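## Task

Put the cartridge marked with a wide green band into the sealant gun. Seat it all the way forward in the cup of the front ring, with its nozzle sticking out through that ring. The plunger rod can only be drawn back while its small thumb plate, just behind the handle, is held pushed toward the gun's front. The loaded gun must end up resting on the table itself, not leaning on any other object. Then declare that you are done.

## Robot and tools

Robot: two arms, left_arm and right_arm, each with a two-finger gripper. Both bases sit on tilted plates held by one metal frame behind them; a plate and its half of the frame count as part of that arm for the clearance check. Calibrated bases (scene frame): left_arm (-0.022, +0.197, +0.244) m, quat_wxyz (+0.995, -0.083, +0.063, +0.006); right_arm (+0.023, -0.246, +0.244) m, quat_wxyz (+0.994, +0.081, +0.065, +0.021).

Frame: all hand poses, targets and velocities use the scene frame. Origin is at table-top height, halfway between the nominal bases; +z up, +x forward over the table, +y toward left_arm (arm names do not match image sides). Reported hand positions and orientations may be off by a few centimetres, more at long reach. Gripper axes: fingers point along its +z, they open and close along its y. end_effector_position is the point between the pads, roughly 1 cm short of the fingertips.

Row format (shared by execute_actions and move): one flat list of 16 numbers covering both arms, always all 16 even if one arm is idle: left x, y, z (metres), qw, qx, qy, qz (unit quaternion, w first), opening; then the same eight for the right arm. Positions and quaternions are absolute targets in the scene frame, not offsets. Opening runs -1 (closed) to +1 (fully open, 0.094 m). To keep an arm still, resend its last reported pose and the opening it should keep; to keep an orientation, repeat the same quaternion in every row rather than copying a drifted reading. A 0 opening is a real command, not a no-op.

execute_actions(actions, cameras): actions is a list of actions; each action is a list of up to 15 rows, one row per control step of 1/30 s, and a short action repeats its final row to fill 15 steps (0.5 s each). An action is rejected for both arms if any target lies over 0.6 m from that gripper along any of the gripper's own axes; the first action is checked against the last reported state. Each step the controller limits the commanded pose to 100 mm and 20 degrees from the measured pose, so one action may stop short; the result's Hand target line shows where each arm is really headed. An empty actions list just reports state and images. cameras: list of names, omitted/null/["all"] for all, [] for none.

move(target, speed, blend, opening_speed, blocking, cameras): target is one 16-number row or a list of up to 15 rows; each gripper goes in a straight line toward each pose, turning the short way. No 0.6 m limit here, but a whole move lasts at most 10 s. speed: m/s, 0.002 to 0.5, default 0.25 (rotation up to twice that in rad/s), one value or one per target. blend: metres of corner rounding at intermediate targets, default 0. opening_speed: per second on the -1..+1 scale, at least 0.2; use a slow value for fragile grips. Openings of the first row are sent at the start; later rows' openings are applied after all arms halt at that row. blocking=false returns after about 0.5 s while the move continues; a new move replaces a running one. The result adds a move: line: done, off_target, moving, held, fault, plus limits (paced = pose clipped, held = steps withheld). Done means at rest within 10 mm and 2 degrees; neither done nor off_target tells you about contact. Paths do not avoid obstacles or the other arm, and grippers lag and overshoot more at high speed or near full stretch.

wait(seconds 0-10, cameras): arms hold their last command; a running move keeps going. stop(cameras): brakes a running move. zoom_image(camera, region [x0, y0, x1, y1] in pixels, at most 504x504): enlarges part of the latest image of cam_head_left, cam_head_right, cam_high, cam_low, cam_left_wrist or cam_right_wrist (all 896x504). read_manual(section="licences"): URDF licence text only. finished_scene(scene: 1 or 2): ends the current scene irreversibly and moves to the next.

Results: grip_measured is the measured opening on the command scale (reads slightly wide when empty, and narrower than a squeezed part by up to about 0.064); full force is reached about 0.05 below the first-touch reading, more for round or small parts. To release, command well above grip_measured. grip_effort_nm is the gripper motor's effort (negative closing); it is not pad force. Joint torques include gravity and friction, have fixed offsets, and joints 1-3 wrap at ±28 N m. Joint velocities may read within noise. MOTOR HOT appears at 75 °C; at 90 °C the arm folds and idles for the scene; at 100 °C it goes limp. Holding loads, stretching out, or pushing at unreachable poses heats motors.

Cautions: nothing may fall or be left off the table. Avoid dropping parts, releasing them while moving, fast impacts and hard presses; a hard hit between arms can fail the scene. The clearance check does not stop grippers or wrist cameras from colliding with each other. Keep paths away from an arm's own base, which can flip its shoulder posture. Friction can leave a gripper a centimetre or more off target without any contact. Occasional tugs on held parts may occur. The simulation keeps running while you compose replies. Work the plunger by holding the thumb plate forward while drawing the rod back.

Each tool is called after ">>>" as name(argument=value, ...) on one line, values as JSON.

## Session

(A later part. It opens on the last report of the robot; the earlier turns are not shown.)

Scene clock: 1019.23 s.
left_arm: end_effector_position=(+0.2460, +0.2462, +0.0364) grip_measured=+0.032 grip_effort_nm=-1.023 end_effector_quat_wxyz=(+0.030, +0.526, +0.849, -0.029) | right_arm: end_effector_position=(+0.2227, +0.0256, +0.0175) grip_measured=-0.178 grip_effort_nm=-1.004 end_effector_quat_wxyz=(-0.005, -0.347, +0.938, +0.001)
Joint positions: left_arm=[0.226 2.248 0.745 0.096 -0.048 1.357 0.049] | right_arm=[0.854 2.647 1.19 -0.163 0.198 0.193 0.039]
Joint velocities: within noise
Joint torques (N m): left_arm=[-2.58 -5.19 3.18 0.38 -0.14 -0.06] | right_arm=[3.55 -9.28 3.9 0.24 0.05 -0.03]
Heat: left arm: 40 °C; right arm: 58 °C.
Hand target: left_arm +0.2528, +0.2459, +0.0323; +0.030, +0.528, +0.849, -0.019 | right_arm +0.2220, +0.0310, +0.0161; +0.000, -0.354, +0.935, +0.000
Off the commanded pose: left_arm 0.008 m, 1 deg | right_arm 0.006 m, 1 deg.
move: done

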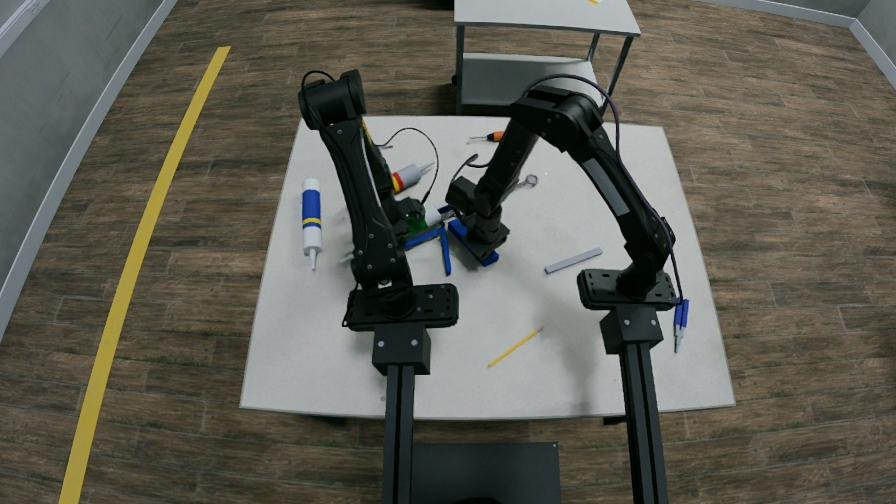

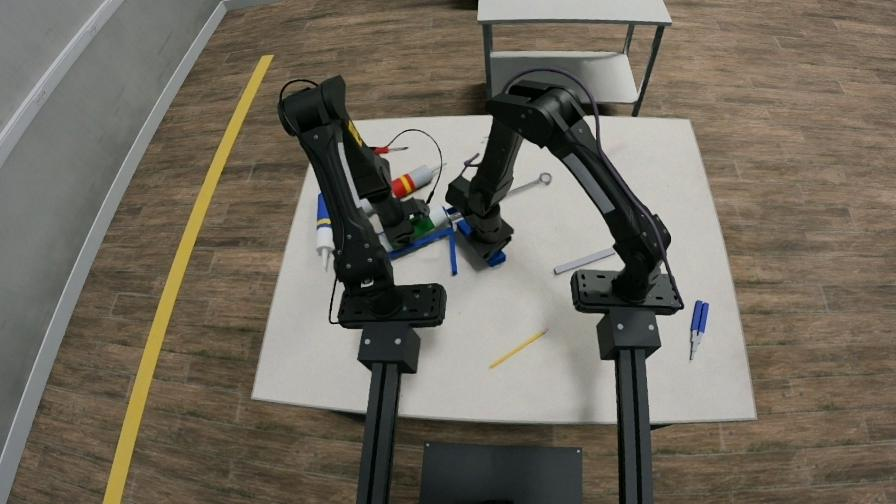

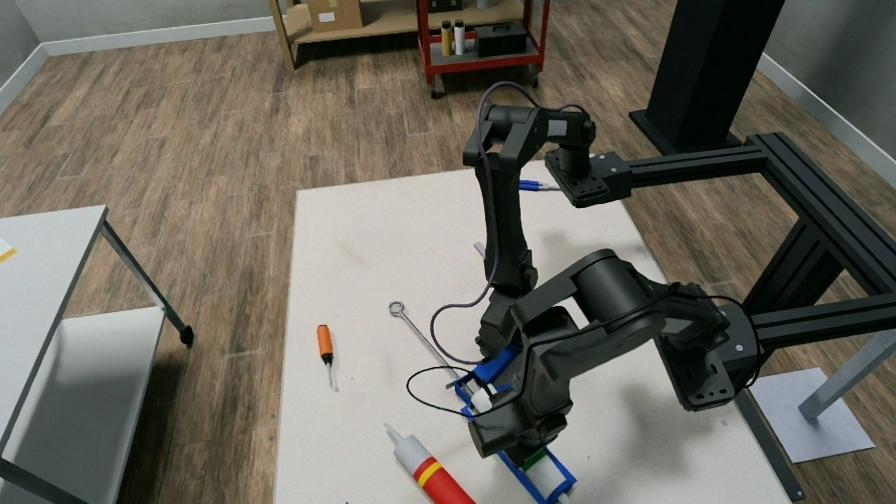

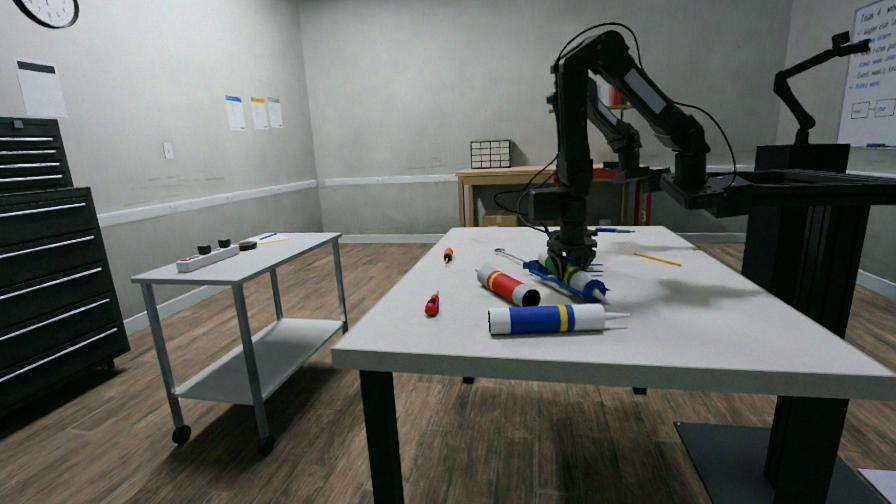

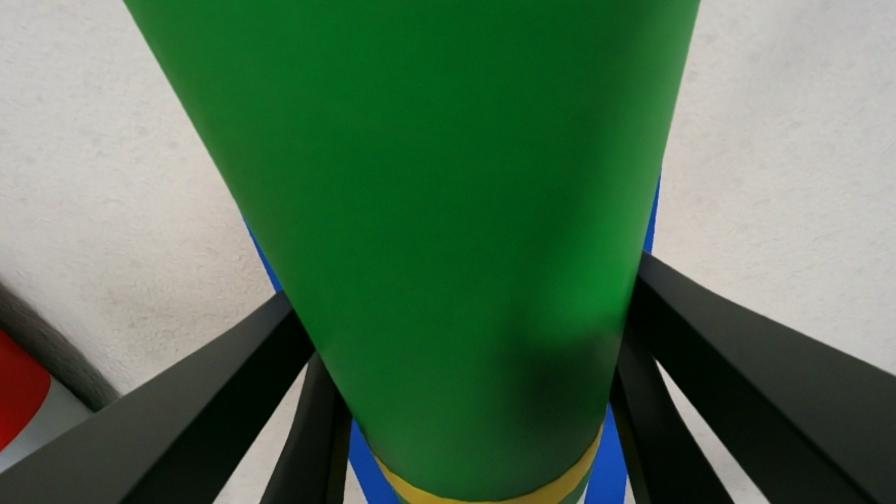

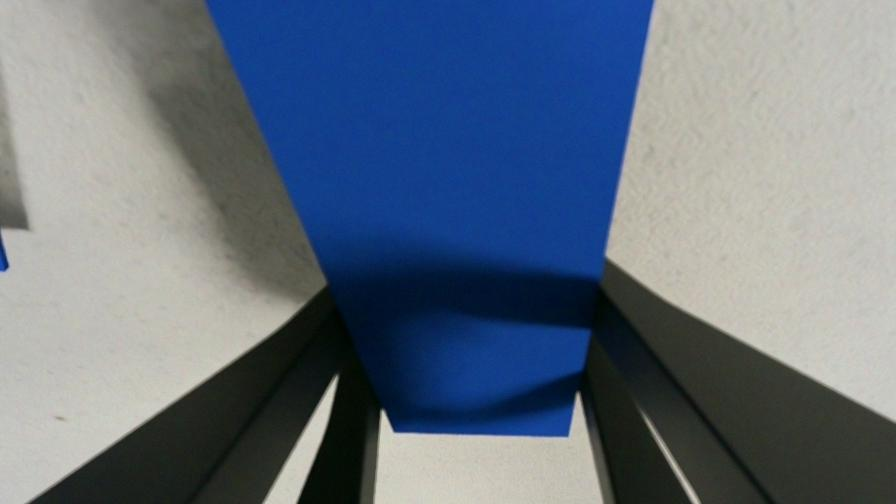

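>>> move(target=[0.2530,0.2450,0.023,0,-0.5282,-0.8491,0,-0.1,0.222,0.031,0.016,0,-0.3540,0.9352,0,-0.3], speed=0.02)

>>> zoom_image(camera="cam_low", region=[550, 230, 620, 310])

>>> zoom_image(camera="cam_high", region=[490, 400, 590, 504])

>>> zoom_image(camera="cam_high", region=[430, 340, 530, 440])

Scene clock: 1025.70 s.
left_arm: end_effector_position=(+0.2471, +0.2449, +0.0339) grip_measured=+0.031 grip_effort_nm=-1.033 end_effector_quat_wxyz=(+0.001, +0.525, +0.851, -0.015) | right_arm: end_effector_position=(+0.2241, +0.0247, +0.0175) grip_measured=-0.179 grip_effort_nm=-1.009 end_effector_quat_wxyz=(-0.002, -0.347, +0.938, -0.003)
Joint positions: left_arm=[0.182 2.269 0.777 0.058 -0.115 1.308 0.048] | right_arm=[0.854 2.647 1.19 -0.162 0.208 0.193 0.039]
Joint velocities: within noise
Joint torques (N m): left_arm=[-2.56 -3.6 3.04 0.61 -0.22 -0.04] | right_arm=[3.47 -9.33 3.84 0.24 -0.03 -0.04]
Heat: left arm: 40 °C; right arm: 58 °C.
Hand target: left_arm +0.2527, +0.2449, +0.0239; +0.000, +0.528, +0.849, +0.000 | right_arm +0.2220, +0.0309, +0.0161; +0.000, -0.354, +0.935, +0.000
Off the commanded pose: left_arm 0.012 m, 2 deg | right_arm 0.007 m, 1 deg.
move: off_target (left_arm)

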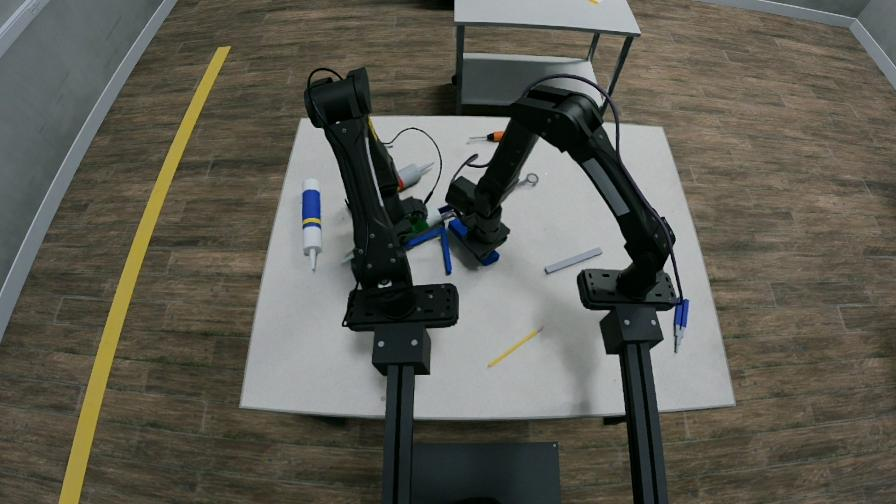

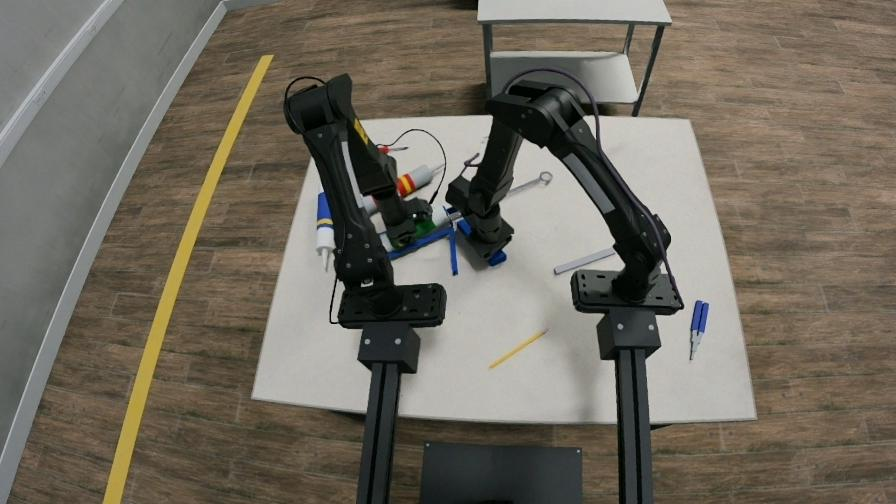

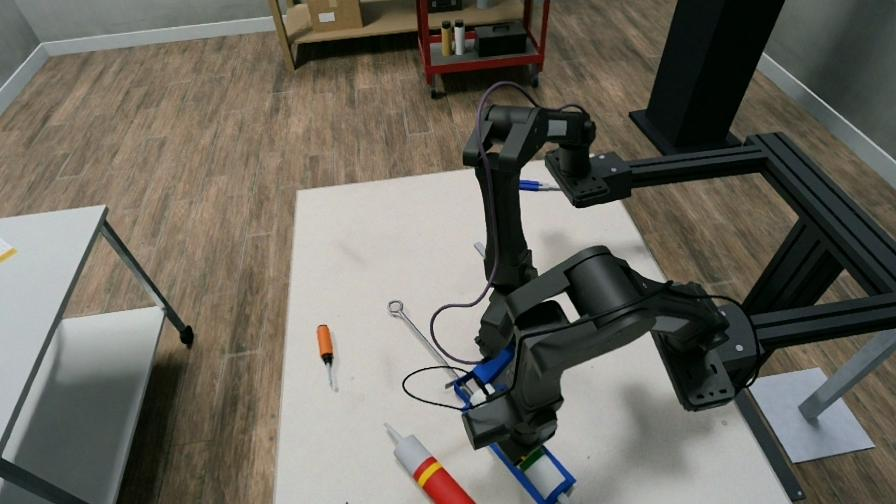

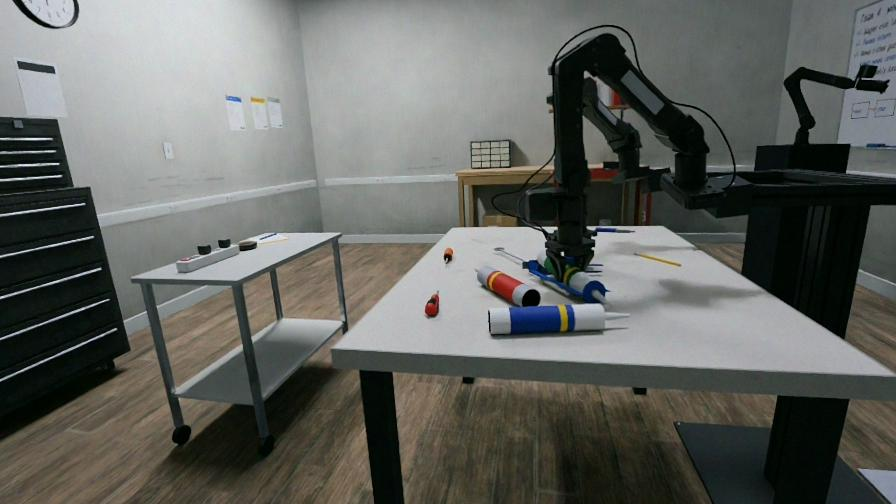

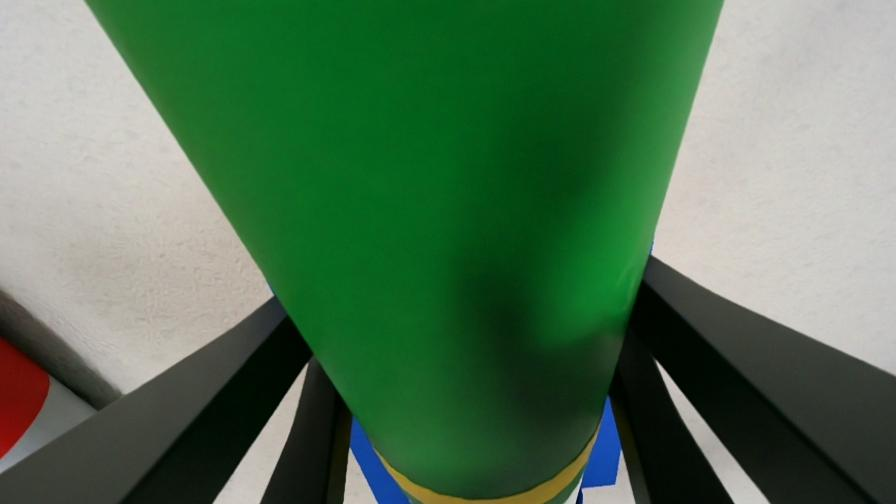

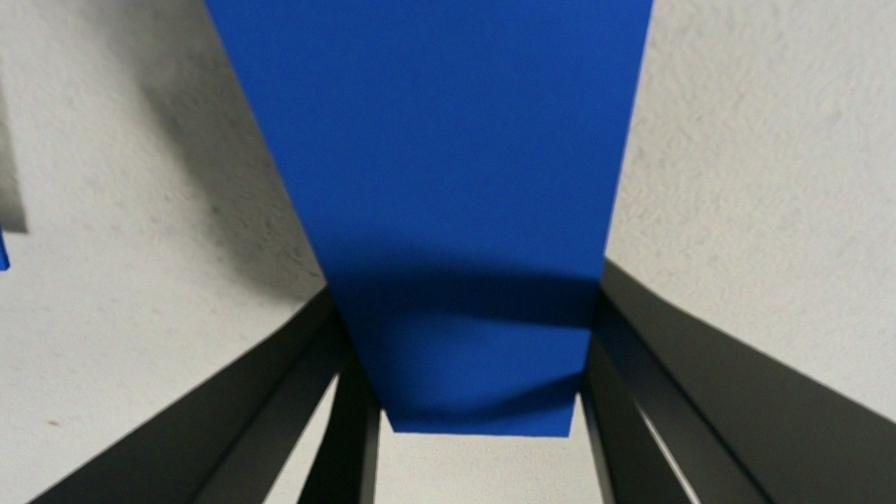

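Scaled by 6.300 from the camera's 896x504 image, which has a finer 1280x720 frame.

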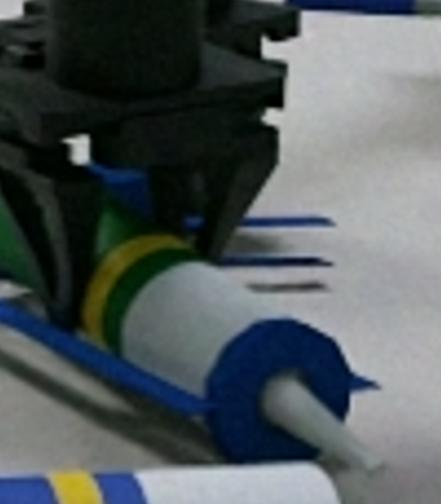

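Scaled by 4.846 from the camera's 896x504 image, which has a finer 1280x720 frame.

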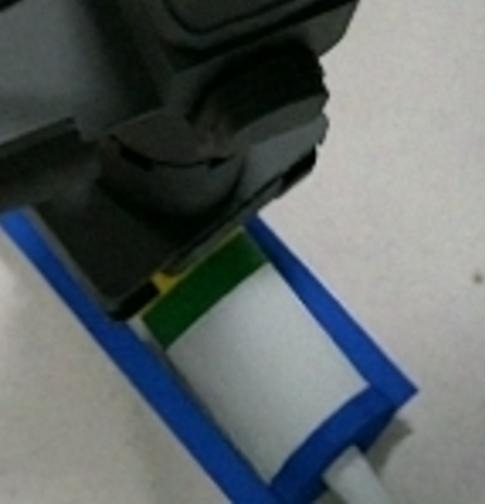

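Scaled by 5.040 from the camera's 896x504 image, which has a finer 1280x720 frame.

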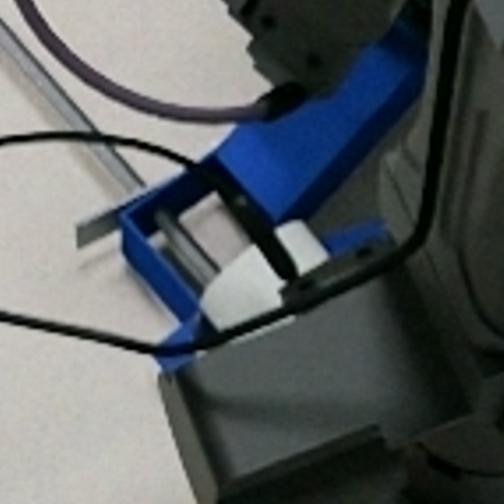

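>>> zoom_image(camera="cam_high", region=[450, 370, 510, 420])

>>> zoom_image(camera="cam_head_left", region=[400, 180, 480, 250])

>>> zoom_image(camera="cam_head_right", region=[380, 180, 480, 260])

>>> zoom_image(camera="cam_low", region=[510, 240, 580, 300])

Scaled by 8.400 from the camera's 896x504 image, which has a finer 1280x720 frame.

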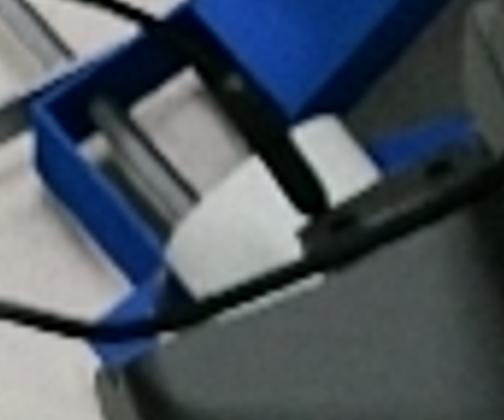

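Scaled by 6.300 from the camera's 896x504 image, which has a finer 1280x720 frame.

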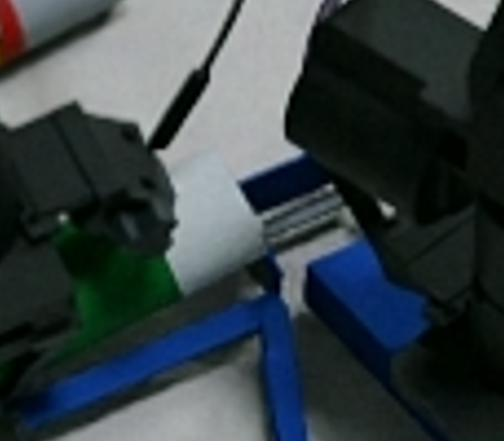

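Scaled by 5.040 from the camera's 896x504 image, which has a finer 1280x720 frame.

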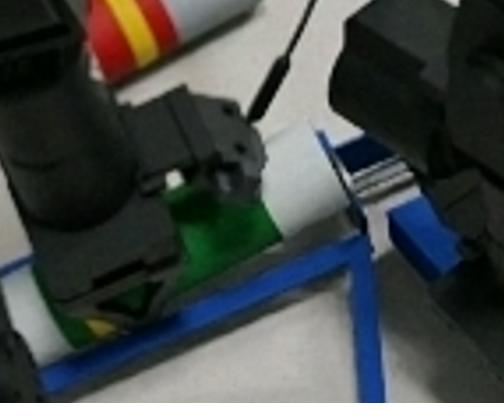

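Scaled by 7.200 from the camera's 896x504 image, which has a finer 1280x720 frame.

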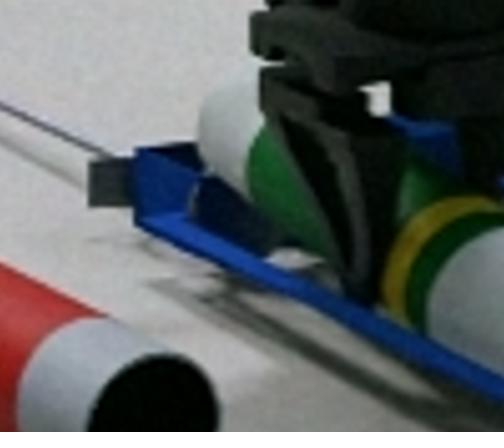

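>>> move(target=[0.2530,0.2450,0.058,-0.0518,-0.5271,-0.8474,0.0322,-0.1,0.222,0.031,0.016,0,-0.3540,0.9352,0,-0.3], speed=0.03)

>>> zoom_image(camera="cam_low", region=[510, 230, 620, 310])

>>> zoom_image(camera="cam_high", region=[490, 400, 590, 504])

>>> zoom_image(camera="cam_head_right", region=[380, 180, 480, 260])

Scene clock: 1057.43 s.
left_arm: end_effector_position=(+0.2446, +0.2435, +0.0440) grip_measured=+0.031 grip_effort_nm=-1.038 end_effector_quat_wxyz=(+0.035, +0.526, +0.849, -0.034) | right_arm: end_effector_position=(+0.2221, +0.0264, +0.0175) grip_measured=-0.179 grip_effort_nm=-1.004 end_effector_quat_wxyz=(-0.006, -0.348, +0.937, +0.003)
Joint positions: left_arm=[0.223 2.214 0.728 0.077 -0.034 1.354 0.048] | right_arm=[0.854 2.647 1.19 -0.162 0.193 0.19 0.039]
Joint velocities: within noise
Joint torques (N m): left_arm=[-0.73 -11.22 0.94 0.03 0.24 0.17] | right_arm=[3.6 -9.26 3.97 0.25 0.11 0.01]
Heat: left arm: 38 °C; right arm: 58 °C.
Hand target: left_arm +0.2528, +0.2450, +0.0571; +0.052, +0.527, +0.848, -0.032 | right_arm +0.2220, +0.0310, +0.0161; +0.000, -0.354, +0.935, +0.000
Off the commanded pose: left_arm 0.016 m, 2 deg | right_arm 0.005 m, 1 deg.
move: off_target (left_arm)

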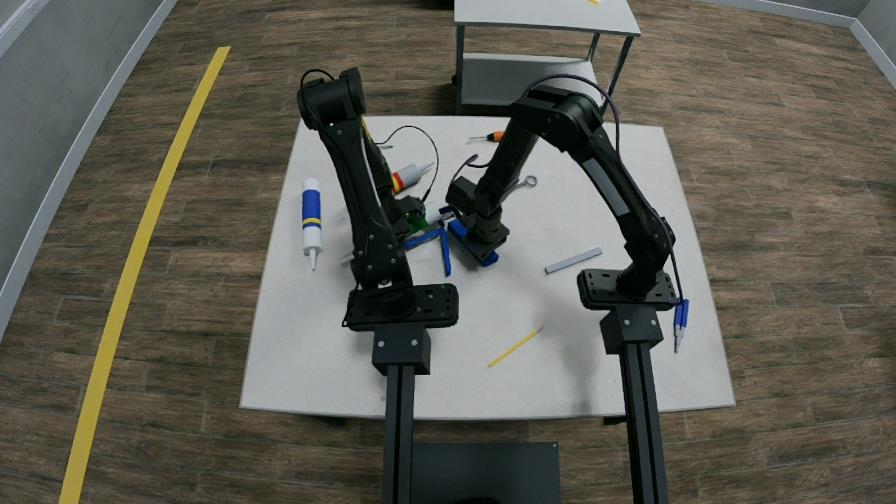

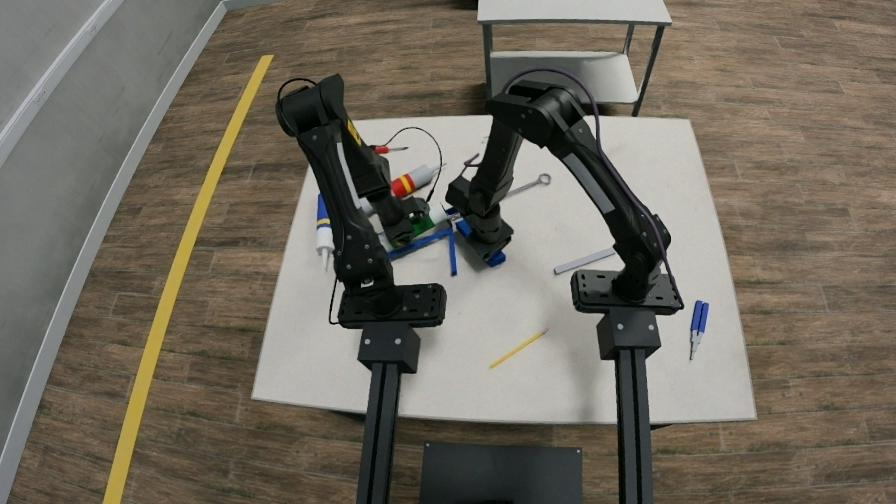

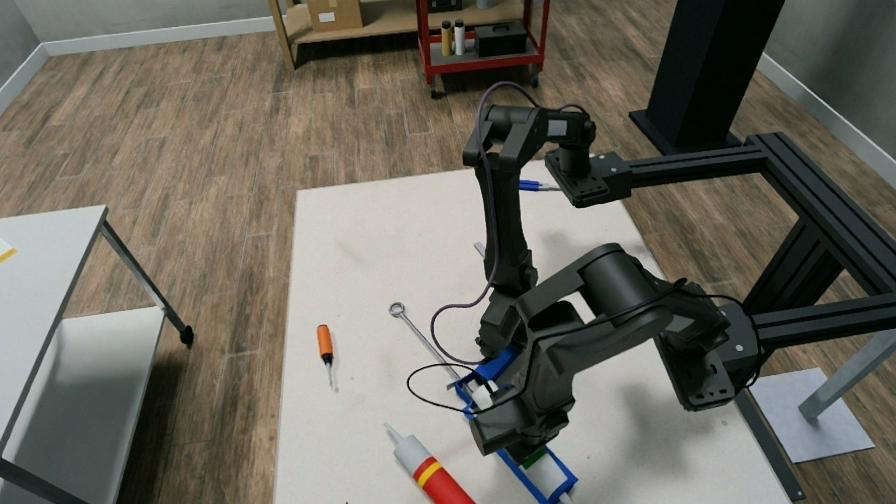

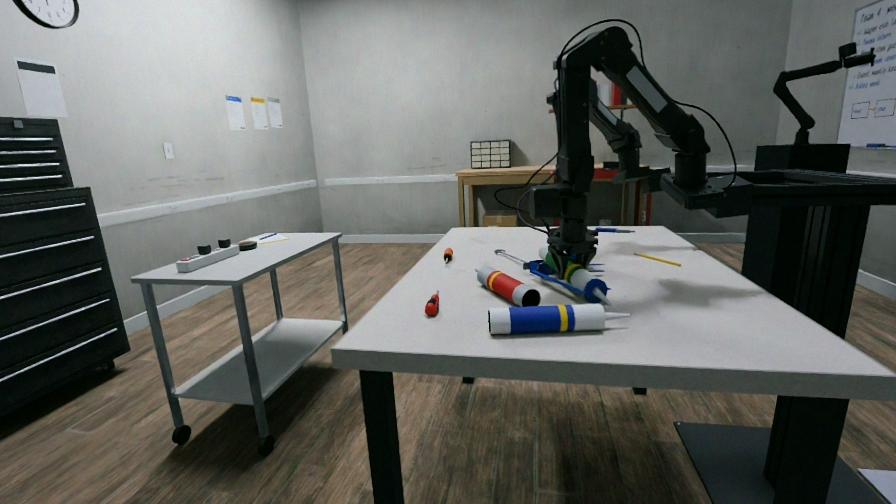

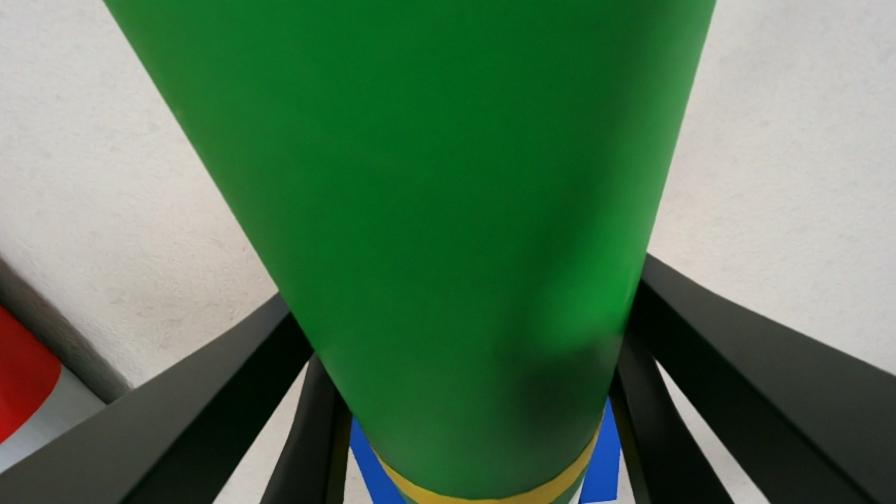

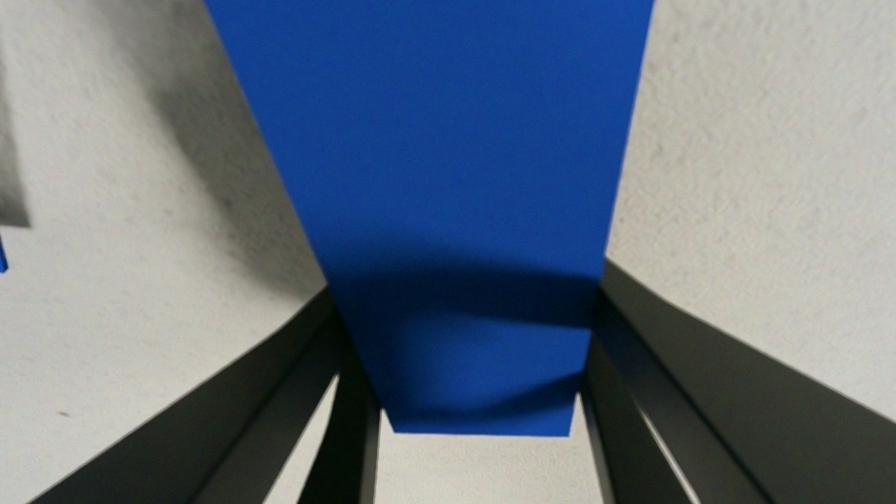

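Scaled by 4.582 from the camera's 896x504 image, which has a finer 1280x720 frame.

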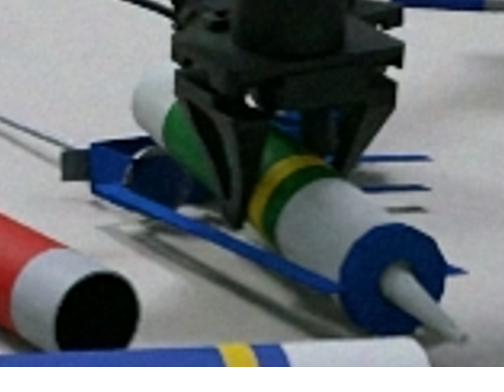

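Scaled by 4.846 from the camera's 896x504 image, which has a finer 1280x720 frame.

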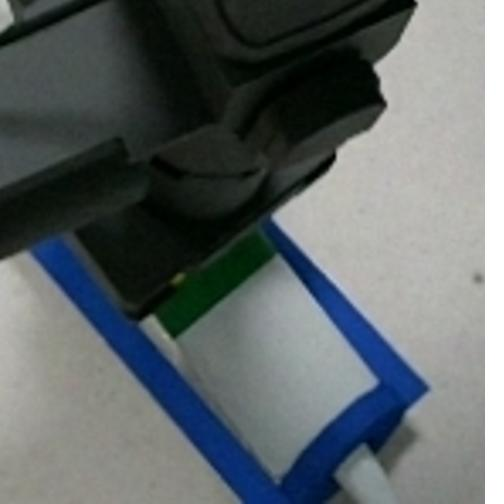

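Scaled by 5.040 from the camera's 896x504 image, which has a finer 1280x720 frame.

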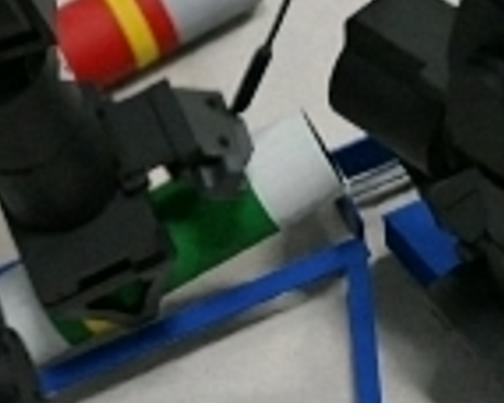

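>>> zoom_image(camera="cam_low", region=[575, 270, 615, 305])

>>> zoom_image(camera="cam_high", region=[530, 465, 585, 504])

>>> zoom_image(camera="cam_low", region=[520, 250, 565, 285])

Scaled by 12.600 from the camera's 896x504 image, which has a finer 1280x720 frame.

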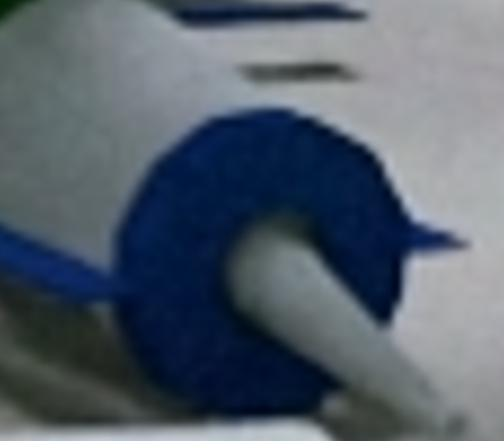

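Scaled by 9.164 from the camera's 896x504 image, which has a finer 1280x720 frame.

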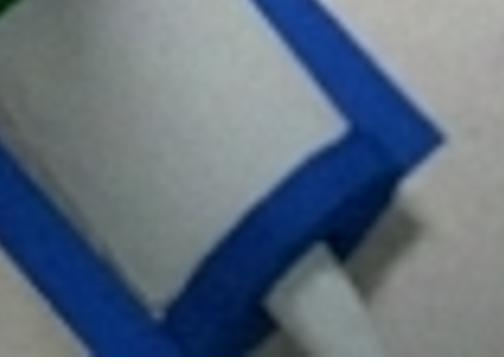

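Scaled by 11.200 from the camera's 896x504 image, which has a finer 1280x720 frame.

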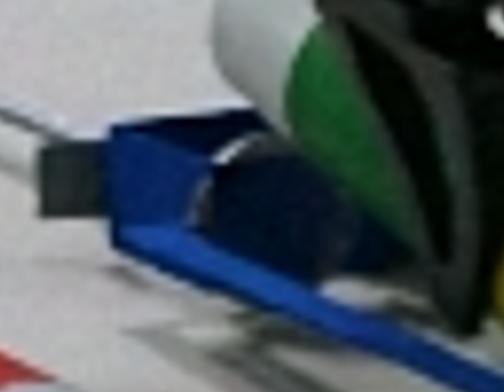

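>>> move(target=[0.2500,0.2510,0.060,-0.0740,-0.5262,-0.8459,0.0460,-0.1,0.222,0.031,0.016,0,-0.3540,0.9352,0,-0.3], speed=0.03)

>>> zoom_image(camera="cam_low", region=[510, 230, 620, 310])

>>> zoom_image(camera="cam_high", region=[430, 340, 590, 504])

>>> zoom_image(camera="cam_head_right", region=[380, 180, 480, 260])

Scene clock: 1071.90 s.
left_arm: end_effector_position=(+0.2414, +0.2460, +0.0473) grip_measured=+0.031 grip_effort_nm=-1.023 end_effector_quat_wxyz=(+0.059, +0.525, +0.848, -0.054) | right_arm: end_effector_position=(+0.2221, +0.0264, +0.0175) grip_measured=-0.179 grip_effort_nm=-1.004 end_effector_quat_wxyz=(-0.006, -0.348, +0.937, +0.003)
Joint positions: left_arm=[0.275 2.195 0.711 0.077 0.037 1.405 0.048] | right_arm=[0.854 2.647 1.19 -0.162 0.193 0.19 0.039]
Joint velocities: within noise
Joint torques (N m): left_arm=[-0.23 -10.78 0.9 0.14 0.2 0.22] | right_arm=[3.52 -9.31 3.96 0.25 0.11 0.02]
Heat: left arm: 40 °C; right arm: 58 °C.
Hand target: left_arm +0.2499, +0.2509, +0.0592; +0.074, +0.526, +0.846, -0.046 | right_arm +0.2220, +0.0310, +0.0161; +0.000, -0.354, +0.935, +0.000
Off the commanded pose: left_arm 0.016 m, 2 deg | right_arm 0.005 m, 1 deg.
move: off_target (left_arm)

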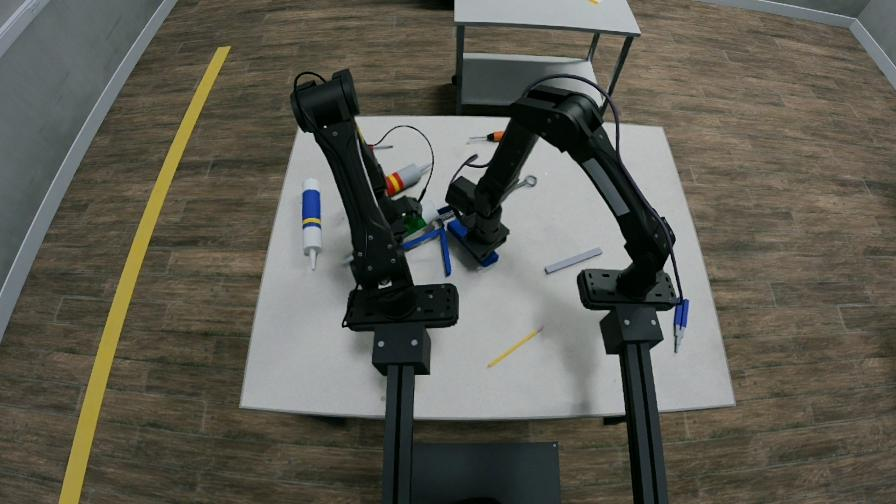

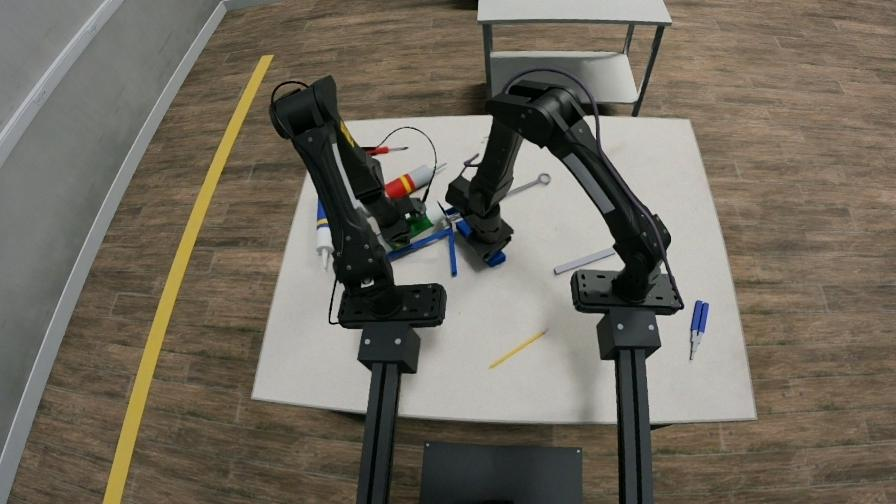

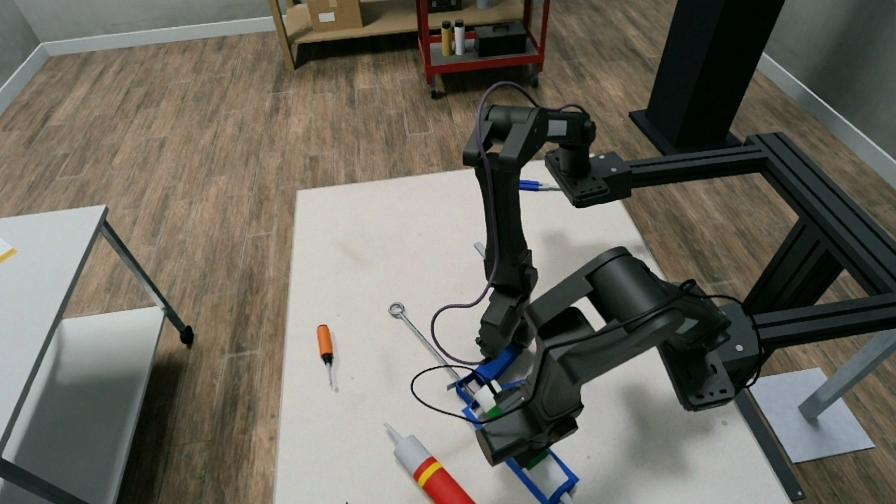

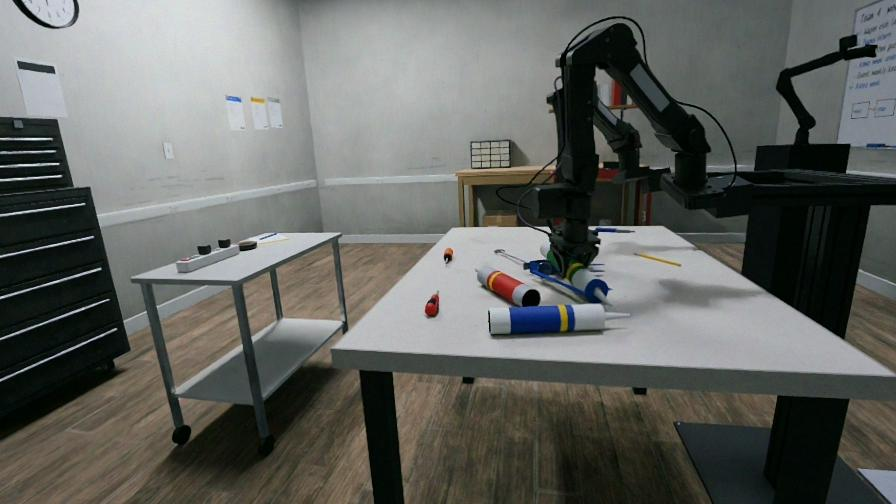

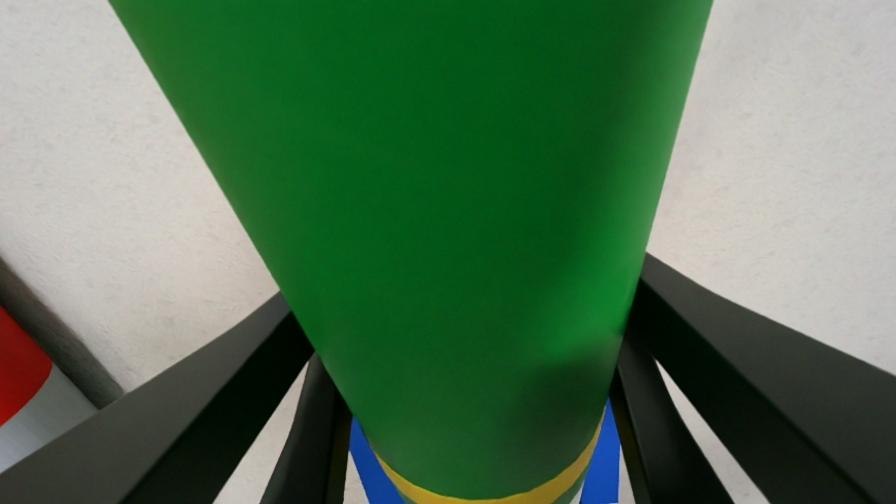

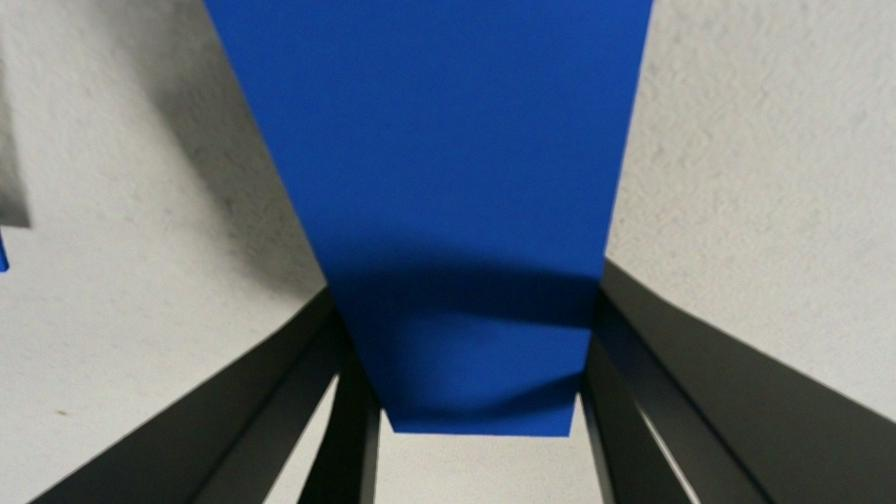

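Scaled by 4.582 from the camera's 896x504 image, which has a finer 1280x720 frame.

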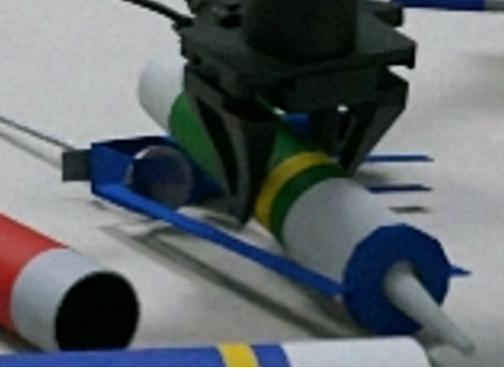

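Scaled by 3.073 from the camera's 896x504 image, which has a finer 1280x720 frame.

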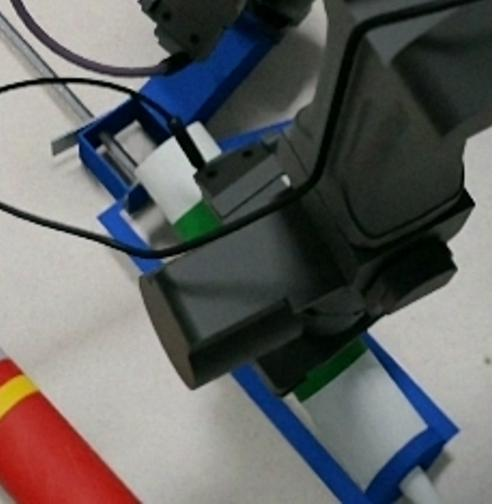

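Scaled by 5.040 from the camera's 896x504 image, which has a finer 1280x720 frame.

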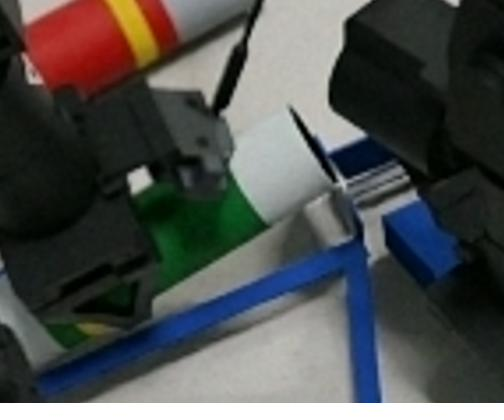

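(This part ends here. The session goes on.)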